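# Close the white door from inside until it latches

## Task

From inside the room, push the white door shut so that its latch catches and keeps it closed. Disturb nothing else, release the door, end with both grippers empty, and back away. The robot must stay upright and not end up leaning. Once everything has settled, for the final second neither arm (hands included) nor the lift may touch anything, and the base may touch nothing movable such as parts, boxes, carts, lids or drawers.

## Robot and tools

ROBOT. The LinearBot has an omnidirectional wheeled base and a vertical column about 1.7 m tall. A carriage rides up and down this column; its height is the joint lift_m. The carriage holds two identical arms, left and right. Each arm has six joints and a two-finger gripper. The arm bases sit about 0.57 m + lift_m above the floor, and carriage parts hang roughly 0.15 m lower than that. A hand can reach 0.78 m from its shoulder, but only about 0.38 m below its arm base. The hand is about 0.16 m long and 0.1 m wide (0.14 m when open). The parked pose is joints 1 to 6 at 0, 0.05, 0.05, 1.45, 0, 0. With both arms parked the robot measures about 0.85 m wide by 0.65 m long.

CAMERAS. carriage_camera faces forward and tilts about 20 degrees down. left_wrist_camera and right_wrist_camera look out past their fingertips.

FRAMES. All positions are in metres. The base frame has its origin on the floor beneath the base centre, with x forward, y to the left and z up. left_hand and right_hand are reported in this frame; each is the midpoint between that gripper's pads. quat_wxyz gives hand orientation: the hand's z axis runs along the fingers and its y axis is the opening direction. The odometry frame is the base frame as it was at scene start. base_odometry counts wheel rotation only, so slip appears as travel. Its heading is in rad, positive to the left, within -3.142 to 3.142.

TOOL move. Each call carries one action, built from the optional keys base, joints, speeds and min_time_s. Every part of the action starts at the same moment.
- base: a single relative command, measured from where the base last reported itself. Use exactly one of these: translate_m (forward positive, -2 to 2 m), strafe_m (left positive, -2 to 2 m) or rotate_rad (counter-clockwise/left positive, -6.3 to 6.3 rad).
- joints: absolute targets, keyed by name, for any subset of joints. lift_m runs 0 to 1 m. For each side (left_ / right_): joint1_rad -2.617 to 3.054 turns the arm about the vertical, with 0 forward and positive to the left. joint2_rad 0 to 3.141 is the shoulder: 0 puts the upper arm back and level, 1.57 upright, 3.14 forward and level. joint3_rad 0 to 3.141 is the elbow, from 0 folded to 3.14 straight. joint4_rad -1.57 to 1.57 is wrist pitch; positive raises the fingertips. joint5_rad -1.57 to 1.57 is wrist yaw; positive swings the fingertips to the RIGHT. joint6_rad -2.094 to 2.094 is hand roll; positive is clockwise viewed from the forearm. gripper_m 0 to 0.093 is the pad gap in metres. Any joint you leave out may keep driving toward its previous target.
- speeds: optional caps for this action only. translate_m and strafe_m 0.02 to 0.5 m/s, rotate_rad 0.05 to 1.57 rad/s, lift_m 0.08 to 0.25 m/s. The default is the maximum.
- min_time_s: 0.1 to 8 s. This is the minimum duration of each arm and gripper motion; it makes paths straighter.
- cameras: a list drawn from carriage_camera, left_wrist_camera, right_wrist_camera, all. Omitting it gives all; [] gives none.
An unknown key makes the call invalid. An out-of-range value gets it refused. After a refusal, or a stop that blocks the action, the later move/wait/finished_scene calls in that same reply are skipped. Each action is capped at 15 s; a base drive times out at 14 s.

OTHER TOOLS. wait(seconds 0 to 10) lets the scene keep running under the current commands. zoom_image(camera, region [x0,y0,x1,y1] in pixels, at most 504x504, origin at top-left) enlarges part of the latest image. read_manual returns only licence text. finished_scene(scene) closes the scene permanently, so call it only once the door is latched and the robot is clear.

RESULT LINES. The "move" line reads "done" when every motion finished; otherwise it shows the worst status. base_status and joint_status can be: done (for the base, the wheels turned the commanded amount, even if they slipped); off_target (the motion stopped short and may still be pushing); contact_stop or time_out (the old target is dropped and the position held); not_followed (a self-collision check blocked the arm's targets; grippers still move); limit_stop_at_motor_heat. on_its_own reports uncommanded behaviour, and its "held at" shows a target, not a reading. The results also include joint_positions, motor_effort (percent, with the peak in brackets; error and noise are large), joint torques (joints 1 to 3 wrap at ±28 N m), motor temperatures for each arm, and MOTOR HOT / OVER-TEMPERATURE FAULT warnings. Images can lag slightly behind the state, and the pictures line lists their order.

CAUTIONS. The base senses contact but the arms do not: a drive can bend an arm against the door and still report done. An arm that is blocked keeps pushing and then snaps to its target once freed. If the base gets stuck against something, back off about 0.2 m. Reported hand positions tend to sit a little above the true ones, especially at long reach. Keep the carriage low and the arms close in when pushing; pushing, sudden stops and a high carriage all risk tipping, and only the images reveal a lean. Never let the two arms strike or press on each other. Arms held out, or pressing, heat up; at 100 °C the arm goes limp for 30 to 60 s, so park the arms when MOTOR HOT shows up. To release anything, command a gripper gap well above the current reading. Simulation time keeps running while you think, holding the last command. Close the door firmly but without slamming it, confirm the latch is engaged, then pull the hands away and move the base back so that nothing is touching.

Each tool is called after "Call:" by a JSON object that holds its "api" and its "payload".

## Session

Call:
{"api": "move", "payload": {}}

Scene clock: 0.00 s.
Joint torques (N m): no reading
Motor temperatures (°C): left_arm=[31 34 39 31 28 30 27] | right_arm=[32 35 36 31 30 29 31]
base_odometry: x=+0.000 y=+0.000 heading=+0.000
base_status: not commanded
joint_positions: lift_m=+0.300 left_joint1_rad=-0.003 left_joint2_rad=+0.052 left_joint3_rad=+0.038 left_joint4_rad=+1.430 left_joint5_rad=-0.033 left_joint6_rad=+0.031 left_gripper_m=+0.09396 right_joint1_rad=+0.000 right_joint2_rad=+0.035 right_joint3_rad=+0.040 right_joint4_rad=+1.434 right_joint5_rad=-0.028 right_joint6_rad=-0.032 right_gripper_m=+0.09396
joint_status: not commanded
motor_effort: lift_m=+18 drive_wheels=+1
left_hand: x=+0.2549 y=+0.3027 z=+1.3074 quat_wxyz=(+0.997, -0.015, +0.077, +0.015) (m; base frame)
right_hand: x=+0.2482 y=-0.2924 z=+1.3082 quat_wxyz=(+0.998, -0.015, +0.065, -0.015) (m; base frame)
pictures: carriage_camera, left_wrist_camera, right_wrist_camera
Images, in order (width x height): carriage_camera 672x504, left_wrist_camera 672x504, right_wrist_camera 672x504.

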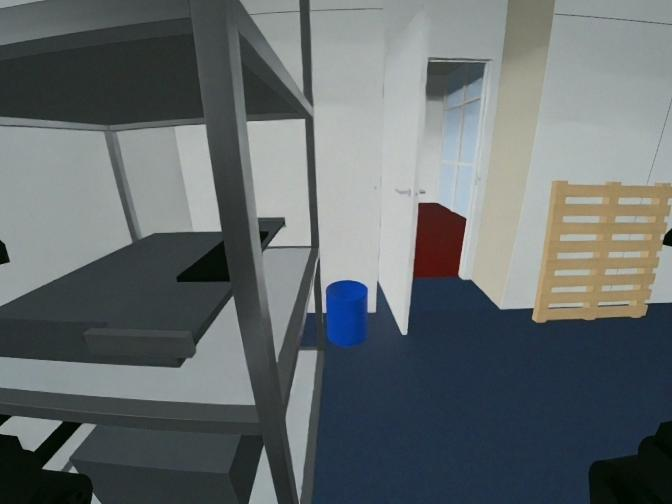

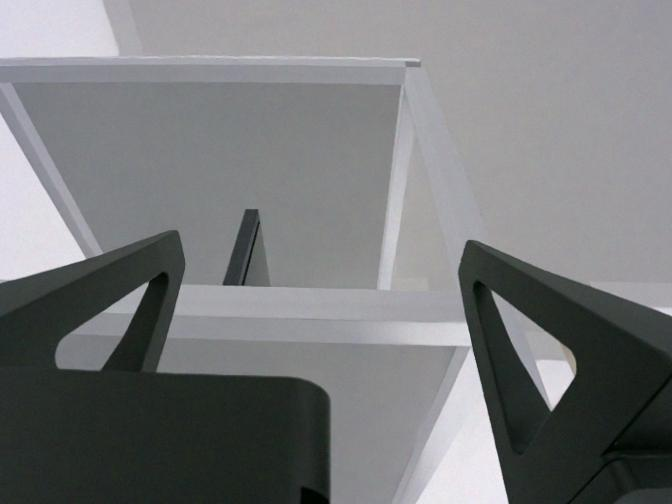

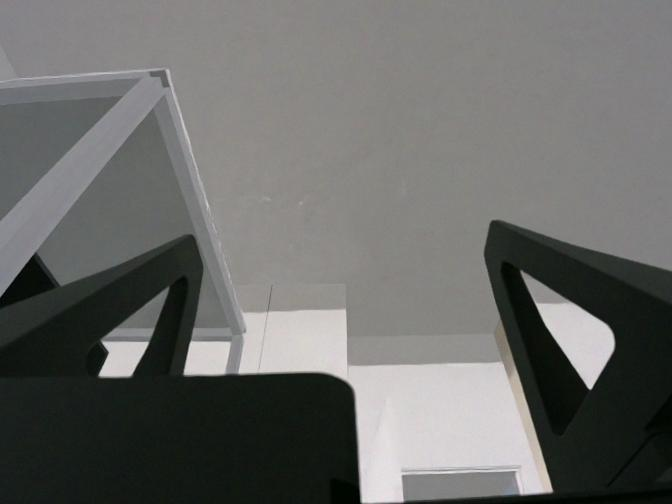

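Call:
{"api": "move", "payload": {"base": {"strafe_m": -0.65}, "joints": {"left_gripper_m": 0, "right_gripper_m": 0, "lift_m": 0.2}, "cameras": ["carriage_camera"]}}

Call:
{"api": "move", "payload": {"base": {"translate_m": 0.6}, "joints": {"left_joint2_rad": 1.57, "left_joint3_rad": 1.57, "left_joint4_rad": 0}, "cameras": ["carriage_camera","left_wrist_camera"]}}

Scene clock: 25.30 s.
Joint torques (N m): left_arm=[-0.28 3.95 5.57 -0.09 0.12 0.06] | right_arm=[-0.16 3.9 5.94 -0.2 -0.07 -0.04]
Motor temperatures (°C): left_arm=[31 35 41 31 28 30 27] | right_arm=[32 36 36 31 30 29 31]
move: done
base_odometry: x=-0.001 y=-0.650 heading=-0.001
base_status: done
joint_positions: lift_m=+0.200 left_joint1_rad=-0.003 left_joint2_rad=+0.052 left_joint3_rad=+0.038 left_joint4_rad=+1.430 left_joint5_rad=-0.033 left_joint6_rad=+0.031 left_gripper_m=+0.00060 right_joint1_rad=+0.001 right_joint2_rad=+0.035 right_joint3_rad=+0.040 right_joint4_rad=+1.434 right_joint5_rad=-0.028 right_joint6_rad=-0.032 right_gripper_m=+0.00010
joint_status: all done
motor_effort: lift_m=+19(19) drive_wheels=-2(19)
left_hand: x=+0.2549 y=+0.3027 z=+1.2073 quat_wxyz=(+0.997, -0.015, +0.077, +0.015) (m; base frame)
right_hand: x=+0.2482 y=-0.2924 z=+1.2081 quat_wxyz=(+0.998, -0.015, +0.065, -0.015) (m; base frame)
pictures: carriage_camera
Images, in order (width x height): carriage_camera 672x504.

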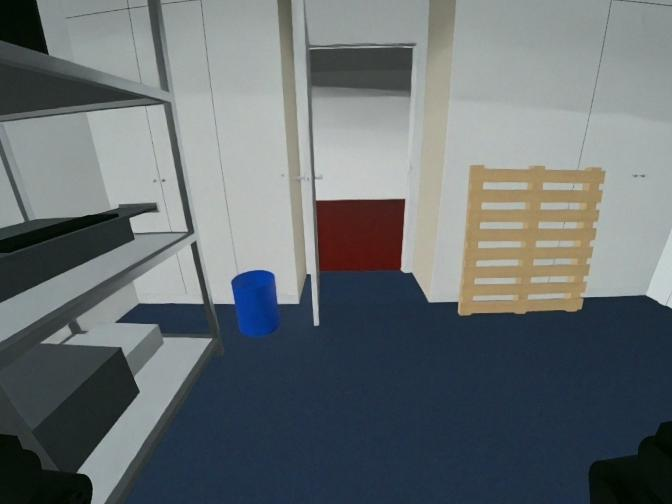

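Scene clock: 28.67 s.
Joint torques (N m): left_arm=[-0.23 -7.65 9.63 1.92 0.1 0.06] | right_arm=[-0.17 3.88 5.98 -0.21 -0.06 -0.04]
Motor temperatures (°C): left_arm=[31 35 42 32 28 30 27] | right_arm=[32 36 36 31 30 29 31]
move: done
base_odometry: x=+0.599 y=-0.651 heading=-0.001
base_status: done
joint_positions: lift_m=+0.200 left_joint1_rad=-0.003 left_joint2_rad=+1.564 left_joint3_rad=+1.541 left_joint4_rad=+0.006 left_joint5_rad=-0.033 left_joint6_rad=+0.031 left_gripper_m=+0.00060 right_joint1_rad=+0.001 right_joint2_rad=+0.035 right_joint3_rad=+0.040 right_joint4_rad=+1.433 right_joint5_rad=-0.028 right_joint6_rad=-0.032 right_gripper_m=+0.00010
joint_status: all done
motor_effort: lift_m=+18(19) drive_wheels=-2(16)
left_hand: x=+0.7255 y=+0.3014 z=+1.2079 quat_wxyz=(+0.700, +0.000, +0.713, +0.022) (m; base frame)
right_hand: x=+0.2485 y=-0.2924 z=+1.2082 quat_wxyz=(+0.998, -0.015, +0.066, -0.015) (m; base frame)
pictures: carriage_camera, left_wrist_camera
Images, in order (width x height): carriage_camera 672x504, left_wrist_camera 672x504.

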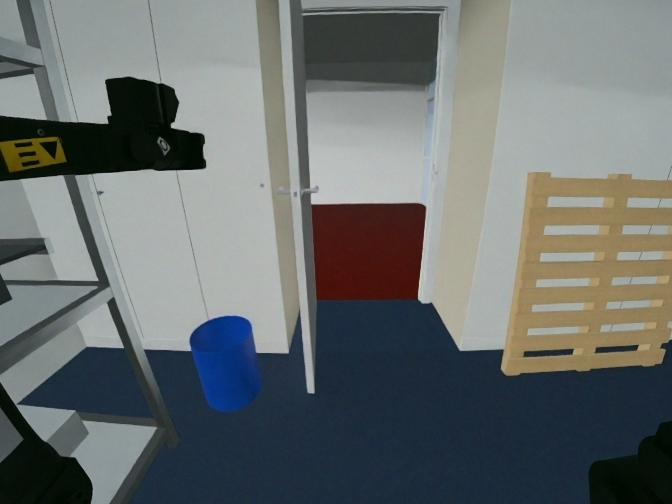

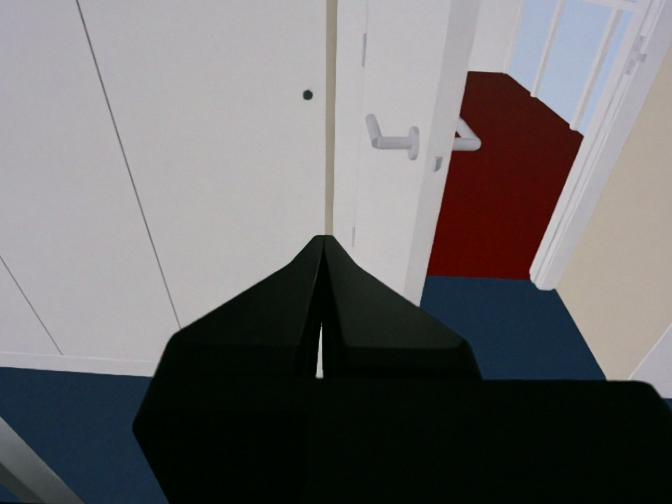

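Call:
{"api": "move", "payload": {"base": {"strafe_m": -0.05}, "joints": {"left_joint1_rad": 0.1}, "cameras": []}}

Call:
{"api": "move", "payload": {"base": {"translate_m": 0.85}}}

Scene clock: 48.73 s.
Joint torques (N m): left_arm=[-0.1 -7.54 9.44 1.93 0.1 0.06] | right_arm=[-0.14 3.93 5.94 -0.18 -0.06 -0.04]
Motor temperatures (°C): left_arm=[31 38 45 35 28 30 27] | right_arm=[32 37 37 30 30 29 31]
move: done
base_odometry: x=+0.600 y=-0.701 heading=-0.001
base_status: done
joint_positions: lift_m=+0.200 left_joint1_rad=+0.100 left_joint2_rad=+1.564 left_joint3_rad=+1.541 left_joint4_rad=+0.005 left_joint5_rad=-0.034 left_joint6_rad=+0.031 left_gripper_m=+0.00060 right_joint1_rad=+0.001 right_joint2_rad=+0.035 right_joint3_rad=+0.040 right_joint4_rad=+1.433 right_joint5_rad=-0.028 right_joint6_rad=-0.032 right_gripper_m=+0.00010
joint_status: all done
motor_effort: lift_m=+18(18) drive_wheels=+0(13)
left_hand: x=+0.7224 y=+0.3539 z=+1.2077 quat_wxyz=(+0.698, -0.037, +0.713, +0.058) (m; base frame)
right_hand: x=+0.2485 y=-0.2923 z=+1.2082 quat_wxyz=(+0.998, -0.015, +0.066, -0.015) (m; base frame)
pictures: none
No camera images: "cameras" was empty.

Scene clock: 52.70 s.
Joint torques (N m): left_arm=[0.25 -2.69 9.24 2.98 0.21 0.11] | right_arm=[-0.18 3.93 5.96 -0.21 -0.06 -0.03]
Motor temperatures (°C): left_arm=[31 38 46 36 28 30 27] | right_arm=[32 37 37 30 30 29 31]
move: done
base_odometry: x=+1.449 y=-0.702 heading=-0.001
base_status: done
joint_positions: lift_m=+0.200 left_joint1_rad=+0.096 left_joint2_rad=+1.519 left_joint3_rad=+1.543 left_joint4_rad=-0.109 left_joint5_rad=-0.047 left_joint6_rad=+0.026 left_gripper_m=+0.00059 right_joint1_rad=+0.001 right_joint2_rad=+0.035 right_joint3_rad=+0.040 right_joint4_rad=+1.432 right_joint5_rad=-0.028 right_joint6_rad=-0.032 right_gripper_m=+0.00010
joint_status: not commanded
motor_effort: lift_m=+18(18) drive_wheels=+6(15)
left_hand: x=+0.7066 y=+0.3524 z=+1.2028 quat_wxyz=(+0.674, -0.042, +0.735, +0.058) (m; base frame)
right_hand: x=+0.2488 y=-0.2923 z=+1.2081 quat_wxyz=(+0.998, -0.015, +0.067, -0.015) (m; base frame)
pictures: carriage_camera, left_wrist_camera, right_wrist_camera
Images, in order (width x height): carriage_camera 672x504, left_wrist_camera 672x504, right_wrist_camera 672x504.

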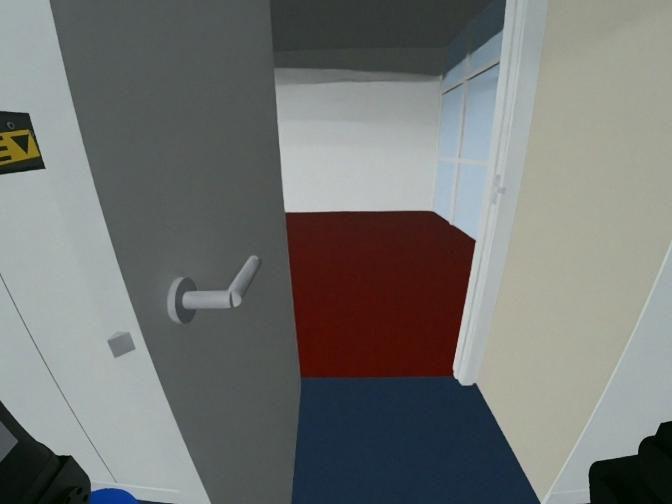

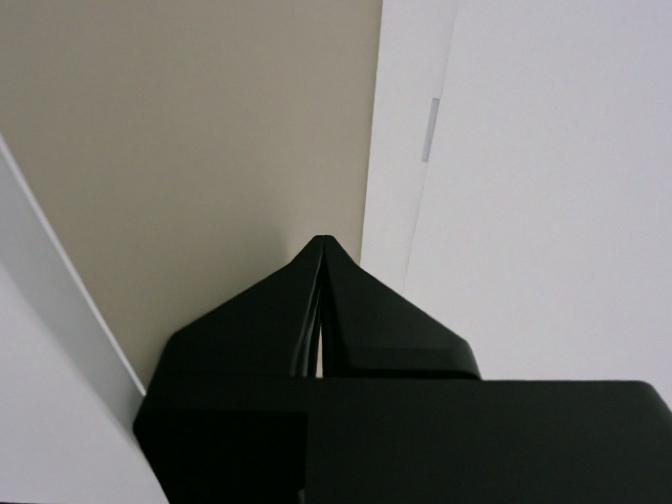

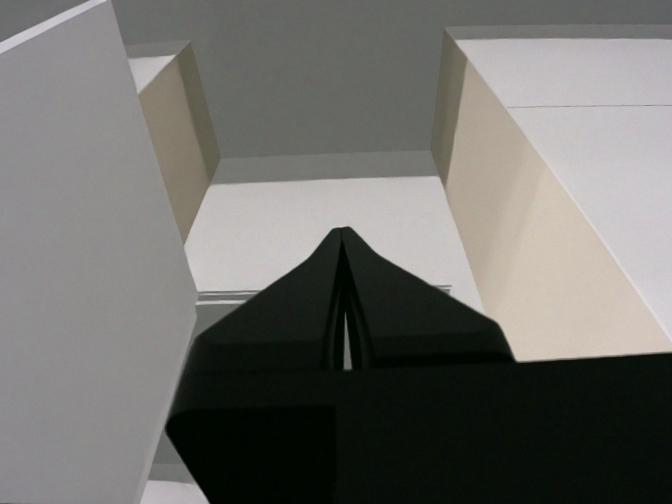

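Call:
{"api": "move", "payload": {"base": {"translate_m": -0.1}, "joints": {"left_joint2_rad": 1.57, "left_joint4_rad": 0}, "cameras": ["left_wrist_camera"]}}

Call:
{"api": "move", "payload": {"base": {"strafe_m": -0.3}, "speeds": {"strafe_m": 0.15}}}

Scene clock: 59.20 s.
Joint torques (N m): left_arm=[0.17 -7.88 9.14 2.13 0.21 0.1] | right_arm=[-0.28 3.89 5.96 -0.19 -0.06 -0.06]
Motor temperatures (°C): left_arm=[31 37 47 38 28 30 28] | right_arm=[32 37 37 30 30 29 31]
move: done
base_odometry: x=+1.350 y=-0.702 heading=-0.001
base_status: done
joint_positions: lift_m=+0.200 left_joint1_rad=+0.096 left_joint2_rad=+1.568 left_joint3_rad=+1.546 left_joint4_rad=-0.018 left_joint5_rad=-0.040 left_joint6_rad=+0.026 left_gripper_m=+0.00059 right_joint1_rad=+0.001 right_joint2_rad=+0.035 right_joint3_rad=+0.040 right_joint4_rad=+1.433 right_joint5_rad=-0.028 right_joint6_rad=-0.032 right_gripper_m=+0.00010
joint_status: all done
motor_effort: lift_m=+18(18) drive_wheels=+4(10)
left_hand: x=+0.7232 y=+0.3528 z=+1.2029 quat_wxyz=(+0.691, -0.039, +0.720, +0.056) (m; base frame)
right_hand: x=+0.2486 y=-0.2923 z=+1.2082 quat_wxyz=(+0.998, -0.015, +0.066, -0.015) (m; base frame)
pictures: left_wrist_camera
Images, in order (width x height): left_wrist_camera 672x504.

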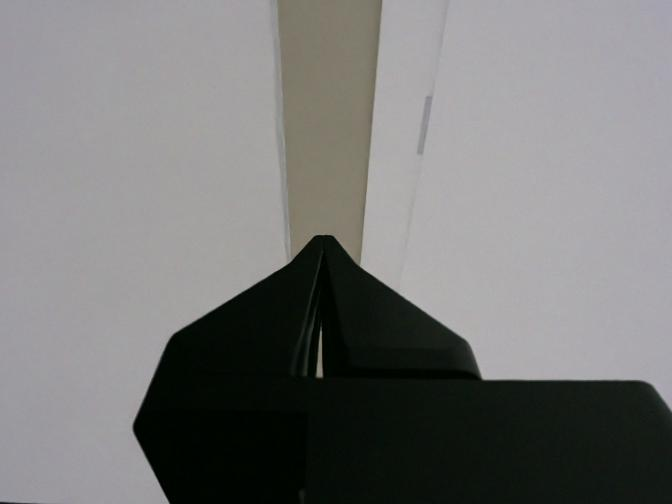

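Scene clock: 62.17 s.
Joint torques (N m): left_arm=[-0.21 -7.98 9.14 2.11 0.19 0.1] | right_arm=[-0.17 3.79 5.94 -0.21 -0.06 -0.05]
Motor temperatures (°C): left_arm=[31 38 47 38 28 30 28] | right_arm=[32 37 37 30 30 29 31]
move: done
base_odometry: x=+1.350 y=-1.002 heading=-0.001
base_status: done
joint_positions: lift_m=+0.200 left_joint1_rad=+0.102 left_joint2_rad=+1.568 left_joint3_rad=+1.546 left_joint4_rad=-0.016 left_joint5_rad=-0.043 left_joint6_rad=+0.026 left_gripper_m=+0.00059 right_joint1_rad=+0.001 right_joint2_rad=+0.035 right_joint3_rad=+0.040 right_joint4_rad=+1.433 right_joint5_rad=-0.028 right_joint6_rad=-0.032 right_gripper_m=+0.00010
joint_status: not commanded
motor_effort: lift_m=+18(18) drive_wheels=+0(12)
left_hand: x=+0.7228 y=+0.3565 z=+1.2034 quat_wxyz=(+0.691, -0.042, +0.719, +0.060) (m; base frame)
right_hand: x=+0.2486 y=-0.2924 z=+1.2082 quat_wxyz=(+0.998, -0.015, +0.066, -0.015) (m; base frame)
pictures: carriage_camera, left_wrist_camera, right_wrist_camera
Images, in order (width x height): carriage_camera 672x504, left_wrist_camera 672x504, right_wrist_camera 672x504.

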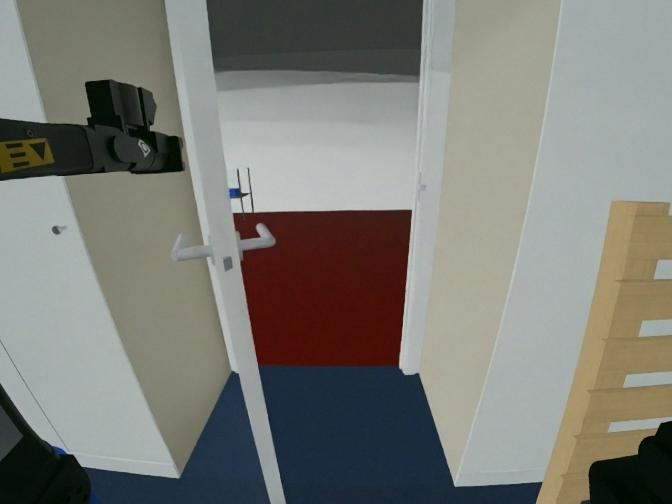

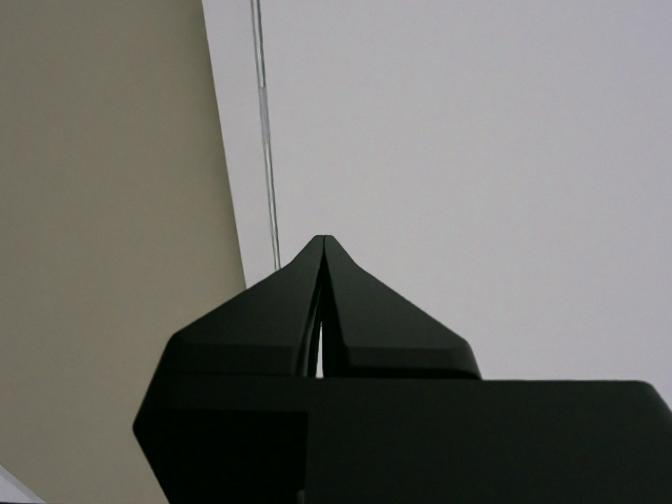

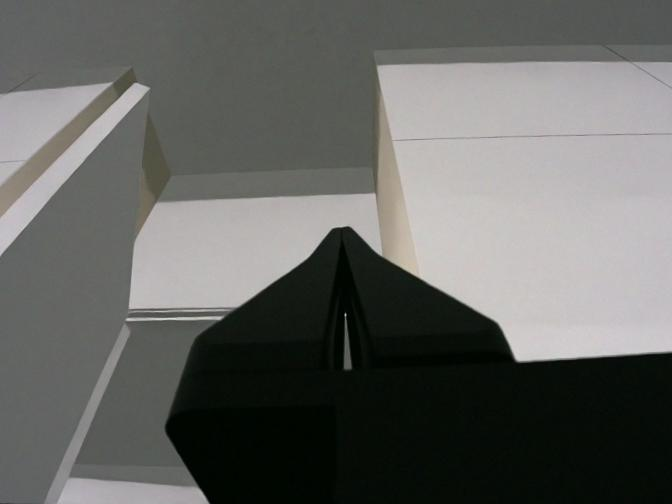

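Call:
{"api": "move", "payload": {"base": {"translate_m": 0.1}, "speeds": {"translate_m": 0.2}, "cameras": []}}

Call:
{"api": "move", "payload": {"base": {"rotate_rad": -0.7}, "joints": {"left_joint1_rad": 0.7}, "speeds": {"rotate_rad": 0.3}, "min_time_s": 2.5}}

Scene clock: 81.67 s.
Joint torques (N m): left_arm=[-0.69 -8.34 9.11 2.13 0.25 0.1] | right_arm=[-0.28 3.88 5.96 -0.17 -0.07 -0.05]
Motor temperatures (°C): left_arm=[31 38 47 39 28 30 28] | right_arm=[31 37 37 30 30 29 31]
move: done
base_odometry: x=+1.450 y=-1.002 heading=-0.001
base_status: done
joint_positions: lift_m=+0.200 left_joint1_rad=+0.107 left_joint2_rad=+1.569 left_joint3_rad=+1.546 left_joint4_rad=-0.013 left_joint5_rad=-0.044 left_joint6_rad=+0.026 left_gripper_m=+0.00059 right_joint1_rad=+0.001 right_joint2_rad=+0.035 right_joint3_rad=+0.040 right_joint4_rad=+1.432 right_joint5_rad=-0.028 right_joint6_rad=-0.032 right_gripper_m=+0.00010
joint_status: not commanded
motor_effort: lift_m=+18(18) drive_wheels=-2(13)
left_hand: x=+0.7229 y=+0.3591 z=+1.2032 quat_wxyz=(+0.691, -0.044, +0.719, +0.062) (m; base frame)
right_hand: x=+0.2488 y=-0.2924 z=+1.2081 quat_wxyz=(+0.998, -0.015, +0.067, -0.015) (m; base frame)
pictures: none
No camera images: "cameras" was empty.

Scene clock: 84.80 s.
Joint torques (N m): left_arm=[-0.01 -8.05 9.17 2.1 0.32 0.14] | right_arm=[-0.23 3.88 5.97 -0.21 -0.06 -0.05]
Motor temperatures (°C): left_arm=[31 39 48 39 28 30 28] | right_arm=[31 37 37 30 30 29 31]
move: done
base_odometry: x=+1.450 y=-1.002 heading=-0.701
base_status: done
joint_positions: lift_m=+0.200 left_joint1_rad=+0.700 left_joint2_rad=+1.569 left_joint3_rad=+1.546 left_joint4_rad=-0.013 left_joint5_rad=-0.051 left_joint6_rad=+0.024 left_gripper_m=+0.00058 right_joint1_rad=+0.001 right_joint2_rad=+0.035 right_joint3_rad=+0.040 right_joint4_rad=+1.432 right_joint5_rad=-0.028 right_joint6_rad=-0.032 right_gripper_m=+0.00010
joint_status: all done
motor_effort: lift_m=+18(18) drive_wheels=+6(15)
left_hand: x=+0.6008 y=+0.6332 z=+1.2033 quat_wxyz=(+0.642, -0.255, +0.673, +0.263) (m; base frame)
right_hand: x=+0.2488 y=-0.2924 z=+1.2081 quat_wxyz=(+0.998, -0.015, +0.067, -0.015) (m; base frame)
pictures: carriage_camera, left_wrist_camera, right_wrist_camera
Images, in order (width x height): carriage_camera 672x504, left_wrist_camera 672x504, right_wrist_camera 672x504.

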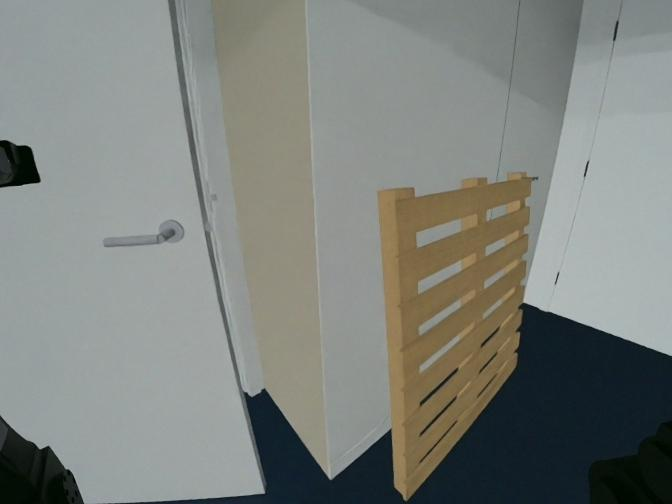

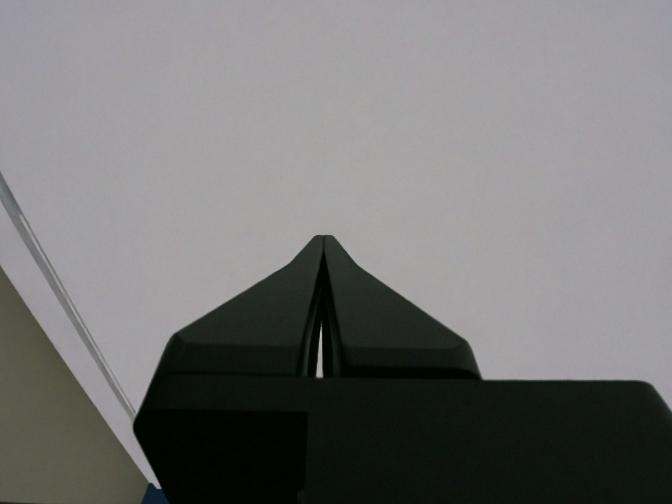

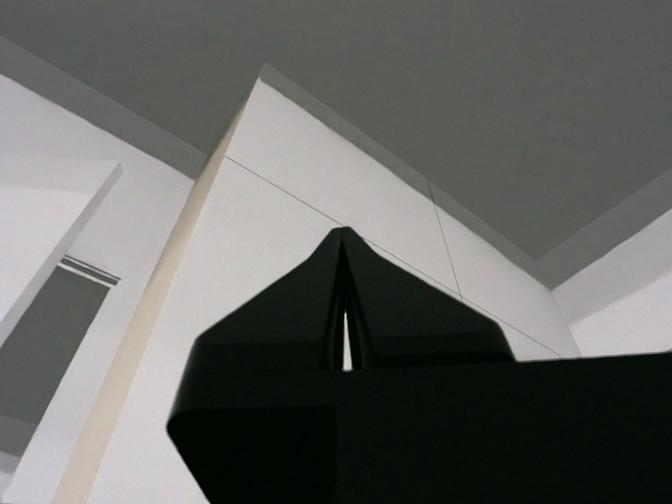

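Call:
{"api": "move", "payload": {"base": {"translate_m": 0.2}, "speeds": {"translate_m": 0.2}, "cameras": []}}

Call:
{"api": "move", "payload": {"base": {"strafe_m": 0.2}, "speeds": {"strafe_m": 0.2}}}

Scene clock: 91.47 s.
Joint torques (N m): left_arm=[0.08 -7.68 9.03 2.16 0.29 0.12] | right_arm=[-0.38 3.84 6 -0.16 -0.07 -0.05]
Motor temperatures (°C): left_arm=[31 39 48 40 28 30 28] | right_arm=[31 37 37 30 30 29 31]
move: done
base_odometry: x=+1.602 y=-1.131 heading=-0.702
base_status: done
joint_positions: lift_m=+0.200 left_joint1_rad=+0.701 left_joint2_rad=+1.564 left_joint3_rad=+1.546 left_joint4_rad=-0.019 left_joint5_rad=-0.048 left_joint6_rad=+0.024 left_gripper_m=+0.00057 right_joint1_rad=+0.001 right_joint2_rad=+0.035 right_joint3_rad=+0.040 right_joint4_rad=+1.432 right_joint5_rad=-0.028 right_joint6_rad=-0.032 right_gripper_m=+0.00010
joint_status: not commanded
motor_effort: lift_m=+18(18) drive_wheels=-3(14)
left_hand: x=+0.5997 y=+0.6321 z=+1.2042 quat_wxyz=(+0.642, -0.255, +0.674, +0.262) (m; base frame)
right_hand: x=+0.2488 y=-0.2924 z=+1.2081 quat_wxyz=(+0.998, -0.015, +0.067, -0.015) (m; base frame)
pictures: none
No camera images: "cameras" was empty.

Scene clock: 93.63 s.
Joint torques (N m): left_arm=[-0.29 -7.72 9.21 2.17 0.25 0.11] | right_arm=[-0.17 3.9 6 -0.18 -0.06 -0.04]
Motor temperatures (°C): left_arm=[31 39 48 40 28 30 28] | right_arm=[31 37 37 30 30 29 31]
move: done
base_odometry: x=+1.732 y=-0.979 heading=-0.702
base_status: done
joint_positions: lift_m=+0.200 left_joint1_rad=+0.701 left_joint2_rad=+1.565 left_joint3_rad=+1.546 left_joint4_rad=-0.016 left_joint5_rad=-0.045 left_joint6_rad=+0.024 left_gripper_m=+0.00057 right_joint1_rad=+0.001 right_joint2_rad=+0.035 right_joint3_rad=+0.040 right_joint4_rad=+1.432 right_joint5_rad=-0.028 right_joint6_rad=-0.032 right_gripper_m=+0.00010
joint_status: not commanded
motor_effort: lift_m=+18(18) drive_wheels=-2(13)
left_hand: x=+0.6000 y=+0.6321 z=+1.2046 quat_wxyz=(+0.643, -0.254, +0.673, +0.261) (m; base frame)
right_hand: x=+0.2488 y=-0.2924 z=+1.2081 quat_wxyz=(+0.998, -0.015, +0.067, -0.015) (m; base frame)
pictures: carriage_camera, left_wrist_camera, right_wrist_camera
Images, in order (width x height): carriage_camera 672x504, left_wrist_camera 672x504, right_wrist_camera 672x504.

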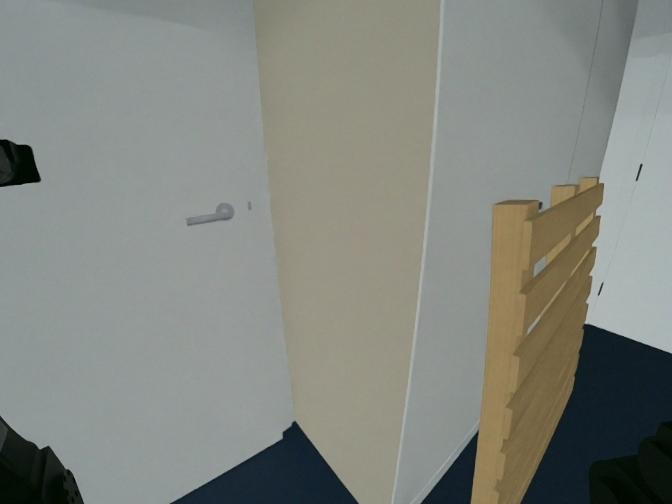

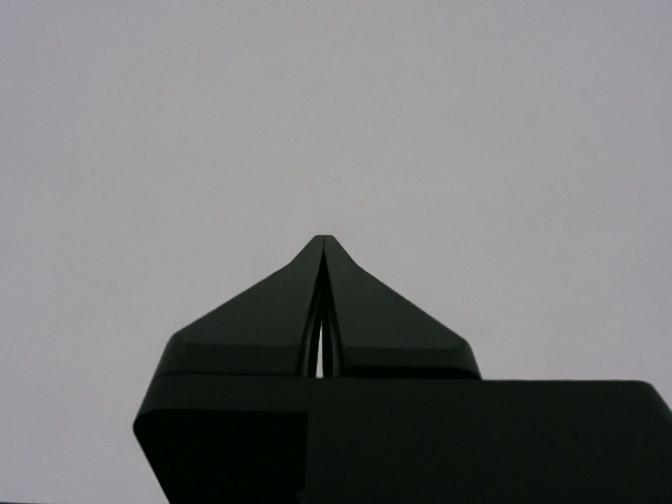

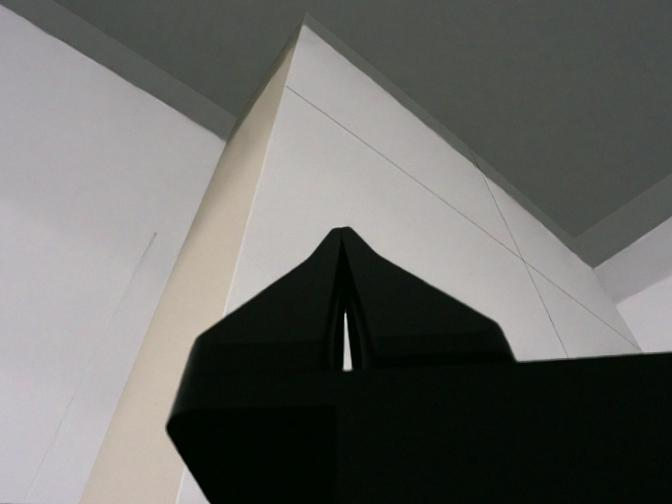

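Call:
{"api": "move", "payload": {"base": {"strafe_m": 0.15}, "speeds": {"strafe_m": 0.2}, "cameras": []}}

Call:
{"api": "move", "payload": {"base": {"translate_m": 0.15}, "speeds": {"translate_m": 0.15}, "cameras": ["carriage_camera"]}}

Call:
{"api": "move", "payload": {"base": {"strafe_m": 0.1}, "speeds": {"strafe_m": 0.15}, "cameras": ["carriage_camera"]}}

Scene clock: 101.83 s.
Joint torques (N m): left_arm=[1.65 4.14 8.32 3.2 -1.15 0.11] | right_arm=[-0.12 3.9 6.01 -0.16 -0.06 -0.04]
Motor temperatures (°C): left_arm=[31 39 48 41 28 30 28] | right_arm=[31 37 37 30 30 29 31]
move: done
base_odometry: x=+1.828 y=-0.864 heading=-0.702
base_status: done
joint_positions: lift_m=+0.200 left_joint1_rad=+0.679 left_joint2_rad=+1.457 left_joint3_rad=+1.552 left_joint4_rad=-0.134 left_joint5_rad=+0.074 left_joint6_rad=+0.024 left_gripper_m=+0.00057 right_joint1_rad=+0.000 right_joint2_rad=+0.035 right_joint3_rad=+0.040 right_joint4_rad=+1.432 right_joint5_rad=-0.028 right_joint6_rad=-0.032 right_gripper_m=+0.00010
joint_status: not commanded
motor_effort: lift_m=+18(18) drive_wheels=+7(13)
left_hand: x=+0.5916 y=+0.5844 z=+1.2302 quat_wxyz=(+0.660, -0.207, +0.690, +0.213) (m; base frame)
right_hand: x=+0.2488 y=-0.2924 z=+1.2081 quat_wxyz=(+0.998, -0.015, +0.067, -0.015) (m; base frame)
pictures: none
No camera images: "cameras" was empty.

Scene clock: 103.73 s.
Joint torques (N m): left_arm=[-1.54 21.12 1.02 7.66 3.23 0.12] | right_arm=[-0.16 3.92 5.97 -0.12 -0.05 -0.04]
Motor temperatures (°C): left_arm=[31 40 48 48 28 30 28] | right_arm=[31 37 37 30 30 29 31]
move: done
base_odometry: x=+1.943 y=-0.961 heading=-0.702
base_status: done
joint_positions: lift_m=+0.200 left_joint1_rad=+0.716 left_joint2_rad=+1.241 left_joint3_rad=+1.626 left_joint4_rad=-0.656 left_joint5_rad=-0.310 left_joint6_rad=+0.024 left_gripper_m=+0.00055 right_joint1_rad=+0.000 right_joint2_rad=+0.035 right_joint3_rad=+0.040 right_joint4_rad=+1.432 right_joint5_rad=-0.028 right_joint6_rad=-0.032 right_gripper_m=+0.00010
joint_status: not commanded
motor_effort: lift_m=+18(18) drive_wheels=+9(21)
left_hand: x=+0.4582 y=+0.5783 z=+1.2280 quat_wxyz=(+0.513, -0.355, +0.708, +0.331) (m; base frame)
right_hand: x=+0.2488 y=-0.2924 z=+1.2081 quat_wxyz=(+0.998, -0.015, +0.067, -0.015) (m; base frame)
pictures: carriage_camera
Images, in order (width x height): carriage_camera 672x504.

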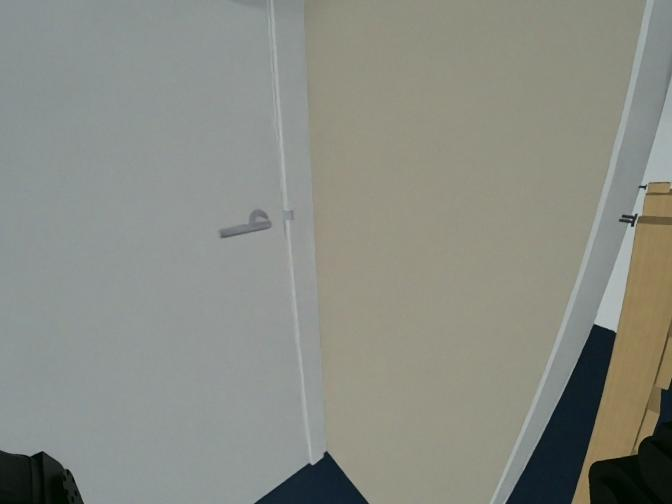

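Scene clock: 105.30 s.
Joint torques (N m): left_arm=[0.55 23.15 -1.72 7.69 -0.78 0.12] | right_arm=[-0.02 3.9 5.98 -0.18 -0.05 -0.04]
Motor temperatures (°C): left_arm=[31 42 48 55 28 30 28] | right_arm=[31 37 37 30 30 29 31]
move: done
base_odometry: x=+2.007 y=-0.885 heading=-0.702
base_status: done
joint_positions: lift_m=+0.200 left_joint1_rad=+0.690 left_joint2_rad=+1.097 left_joint3_rad=+1.652 left_joint4_rad=-0.886 left_joint5_rad=+0.047 left_joint6_rad=+0.025 left_gripper_m=+0.00053 right_joint1_rad=+0.000 right_joint2_rad=+0.035 right_joint3_rad=+0.040 right_joint4_rad=+1.432 right_joint5_rad=-0.028 right_joint6_rad=-0.032 right_gripper_m=+0.00010
joint_status: not commanded
motor_effort: lift_m=+18(18) drive_wheels=+8(24)
left_hand: x=+0.4583 y=+0.4875 z=+1.2290 quat_wxyz=(+0.550, -0.253, +0.774, +0.185) (m; base frame)
right_hand: x=+0.2488 y=-0.2924 z=+1.2081 quat_wxyz=(+0.998, -0.015, +0.067, -0.015) (m; base frame)
pictures: carriage_camera
Images, in order (width x height): carriage_camera 672x504.

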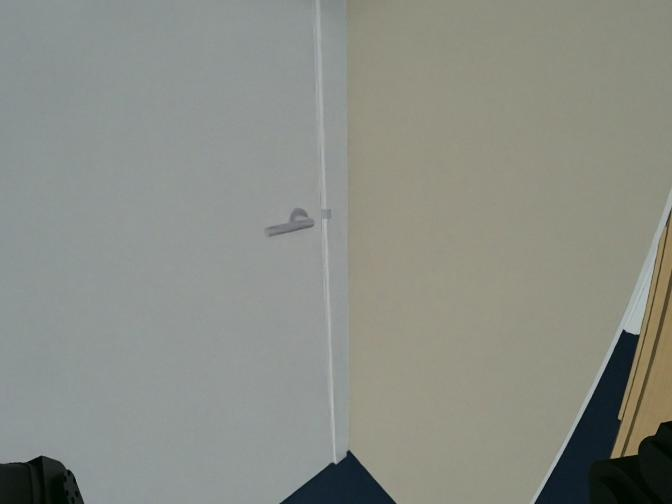

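Call:
{"api": "zoom_image", "payload": {"camera": "carriage_camera", "region": [240, 100, 420, 280]}}

Call:
{"api": "move", "payload": {"base": {"strafe_m": -0.2}, "cameras": []}}

Call:
{"api": "move", "payload": {"base": {"translate_m": -0.2}, "joints": {"left_joint1_rad": 0.7, "left_joint2_rad": 1.57, "left_joint3_rad": 1.57, "left_joint4_rad": 0}, "cameras": ["carriage_camera"]}}

Call:
{"api": "zoom_image", "payload": {"camera": "carriage_camera", "region": [200, 100, 380, 280]}}

Scaled by 2.800 from the camera's 672x504 image, which has a finer 960x720 frame.

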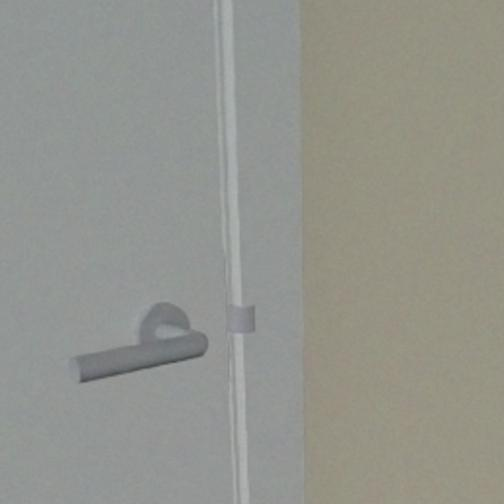

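Scene clock: 116.37 s.
Joint torques (N m): left_arm=[-6.22 6.27 5.5 3.89 5.58 0.13] | right_arm=[0.05 3.85 6.02 -0.18 -0.07 -0.06]
Motor temperatures (°C): left_arm=[31 53 46 87 30 30 28] | right_arm=[31 37 38 30 30 29 31]
move: done
MOTOR HOT: joint 4 (wrist pitch) of the left arm reports 87 °C; the controller stops that arm at 100 °C. To cool a motor, set the load down, stop pushing, or move to a pose that needs little force.
base_odometry: x=+1.878 y=-1.038 heading=-0.701
base_status: done
joint_positions: lift_m=+0.200 left_joint1_rad=+0.779 left_joint2_rad=+1.438 left_joint3_rad=+1.582 left_joint4_rad=-0.216 left_joint5_rad=-0.508 left_joint6_rad=+0.025 left_gripper_m=+0.00054 right_joint1_rad=+0.000 right_joint2_rad=+0.035 right_joint3_rad=+0.040 right_joint4_rad=+1.432 right_joint5_rad=-0.028 right_joint6_rad=-0.032 right_gripper_m=+0.00010
joint_status: not commanded
motor_effort: lift_m=+18(18) drive_wheels=-6(17)
left_hand: x=+0.4712 y=+0.6677 z=+1.2340 quat_wxyz=(+0.535, -0.420, +0.596, +0.427) (m; base frame)
right_hand: x=+0.2488 y=-0.2924 z=+1.2081 quat_wxyz=(+0.998, -0.015, +0.067, -0.015) (m; base frame)
pictures: none
No camera images: "cameras" was empty.

Scene clock: 118.53 s.
Joint torques (N m): left_arm=[-0.05 -8.17 6.79 2.17 0.27 0.1] | right_arm=[0.01 3.88 5.98 -0.17 -0.08 -0.04]
Motor temperatures (°C): left_arm=[31 52 46 83 30 30 28] | right_arm=[31 37 38 30 30 29 31]
move: done
MOTOR HOT: still on. Joint 4 (wrist pitch) of the left arm reports 83 °C.
base_odometry: x=+1.725 y=-0.909 heading=-0.701
base_status: done
joint_positions: lift_m=+0.200 left_joint1_rad=+0.700 left_joint2_rad=+1.570 left_joint3_rad=+1.571 left_joint4_rad=-0.018 left_joint5_rad=-0.048 left_joint6_rad=+0.025 left_gripper_m=+0.00053 right_joint1_rad=+0.000 right_joint2_rad=+0.035 right_joint3_rad=+0.040 right_joint4_rad=+1.432 right_joint5_rad=-0.028 right_joint6_rad=-0.032 right_gripper_m=+0.00010
joint_status: all done
motor_effort: lift_m=+18(18) drive_wheels=+1(11)
left_hand: x=+0.6002 y=+0.6322 z=+1.2142 quat_wxyz=(+0.649, -0.252, +0.667, +0.265) (m; base frame)
right_hand: x=+0.2489 y=-0.2924 z=+1.2081 quat_wxyz=(+0.998, -0.015, +0.067, -0.015) (m; base frame)
pictures: carriage_camera
Images, in order (width x height): carriage_camera 672x504.

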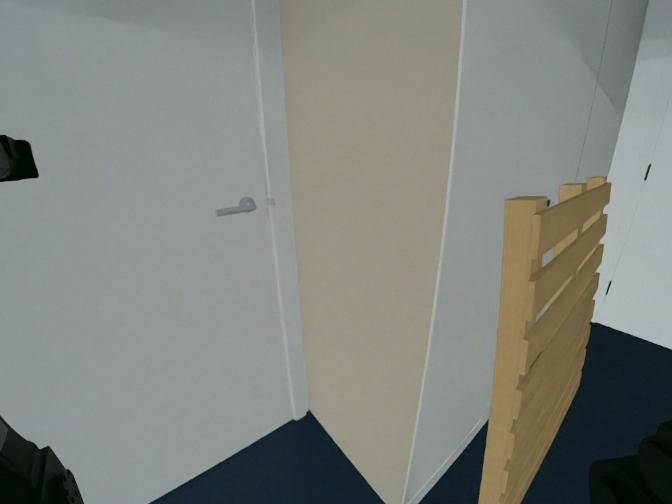

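Scaled by 2.800 from the camera's 672x504 image, which has a finer 960x720 frame.

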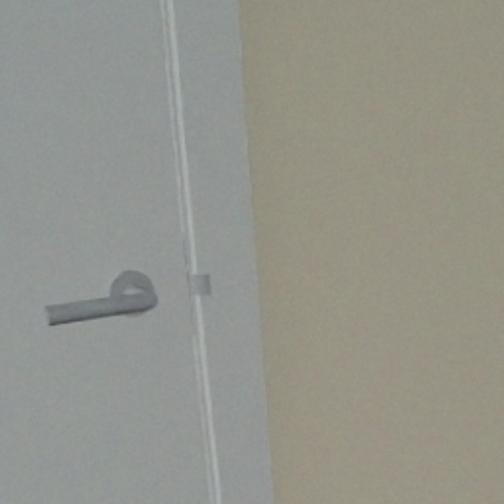

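Call:
{"api": "move", "payload": {"base": {"translate_m": -0.4}, "joints": {"left_joint1_rad": 0, "left_joint2_rad": 0.05, "left_joint3_rad": 0.05, "left_joint4_rad": 1.45, "left_joint5_rad":0}, "cameras": ["carriage_camera"]}}

Call:
{"api": "finished_scene", "payload": {"scene": 1}}

Scene clock: 128.47 s.
Joint torques (N m): left_arm=[-0.65 3.28 4.51 -0.02 0.29 0.11] | right_arm=[-0.05 3.84 5.96 -0.18 -0.06 -0.04]
Motor temperatures (°C): left_arm=[31 49 46 67 30 30 28] | right_arm=[31 37 38 30 30 29 31]
move: done
MOTOR HOT: cleared for the motors of the left arm.
base_odometry: x=+1.420 y=-0.651 heading=-0.701
base_status: done
joint_positions: lift_m=+0.200 left_joint1_rad=+0.006 left_joint2_rad=+0.056 left_joint3_rad=+0.057 left_joint4_rad=+1.441 left_joint5_rad=-0.015 left_joint6_rad=+0.025 left_gripper_m=+0.00053 right_joint1_rad=+0.000 right_joint2_rad=+0.035 right_joint3_rad=+0.040 right_joint4_rad=+1.433 right_joint5_rad=-0.028 right_joint6_rad=-0.032 right_gripper_m=+0.00010
joint_status: all done
motor_effort: lift_m=+18(18) drive_wheels=+1(13)
left_hand: x=+0.2478 y=+0.2999 z=+1.2131 quat_wxyz=(+0.998, -0.007, +0.064, +0.016) (m; base frame)
right_hand: x=+0.2486 y=-0.2924 z=+1.2082 quat_wxyz=(+0.998, -0.015, +0.066, -0.015) (m; base frame)
pictures: carriage_camera
Images, in order (width x height): carriage_camera 672x504.

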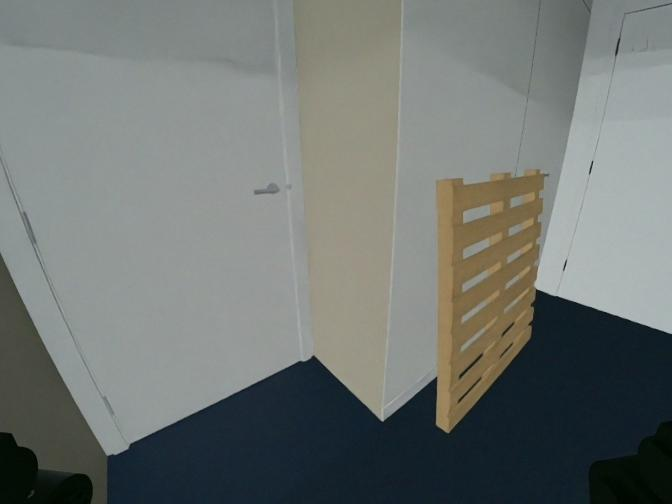

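The scene is finished: the task was done.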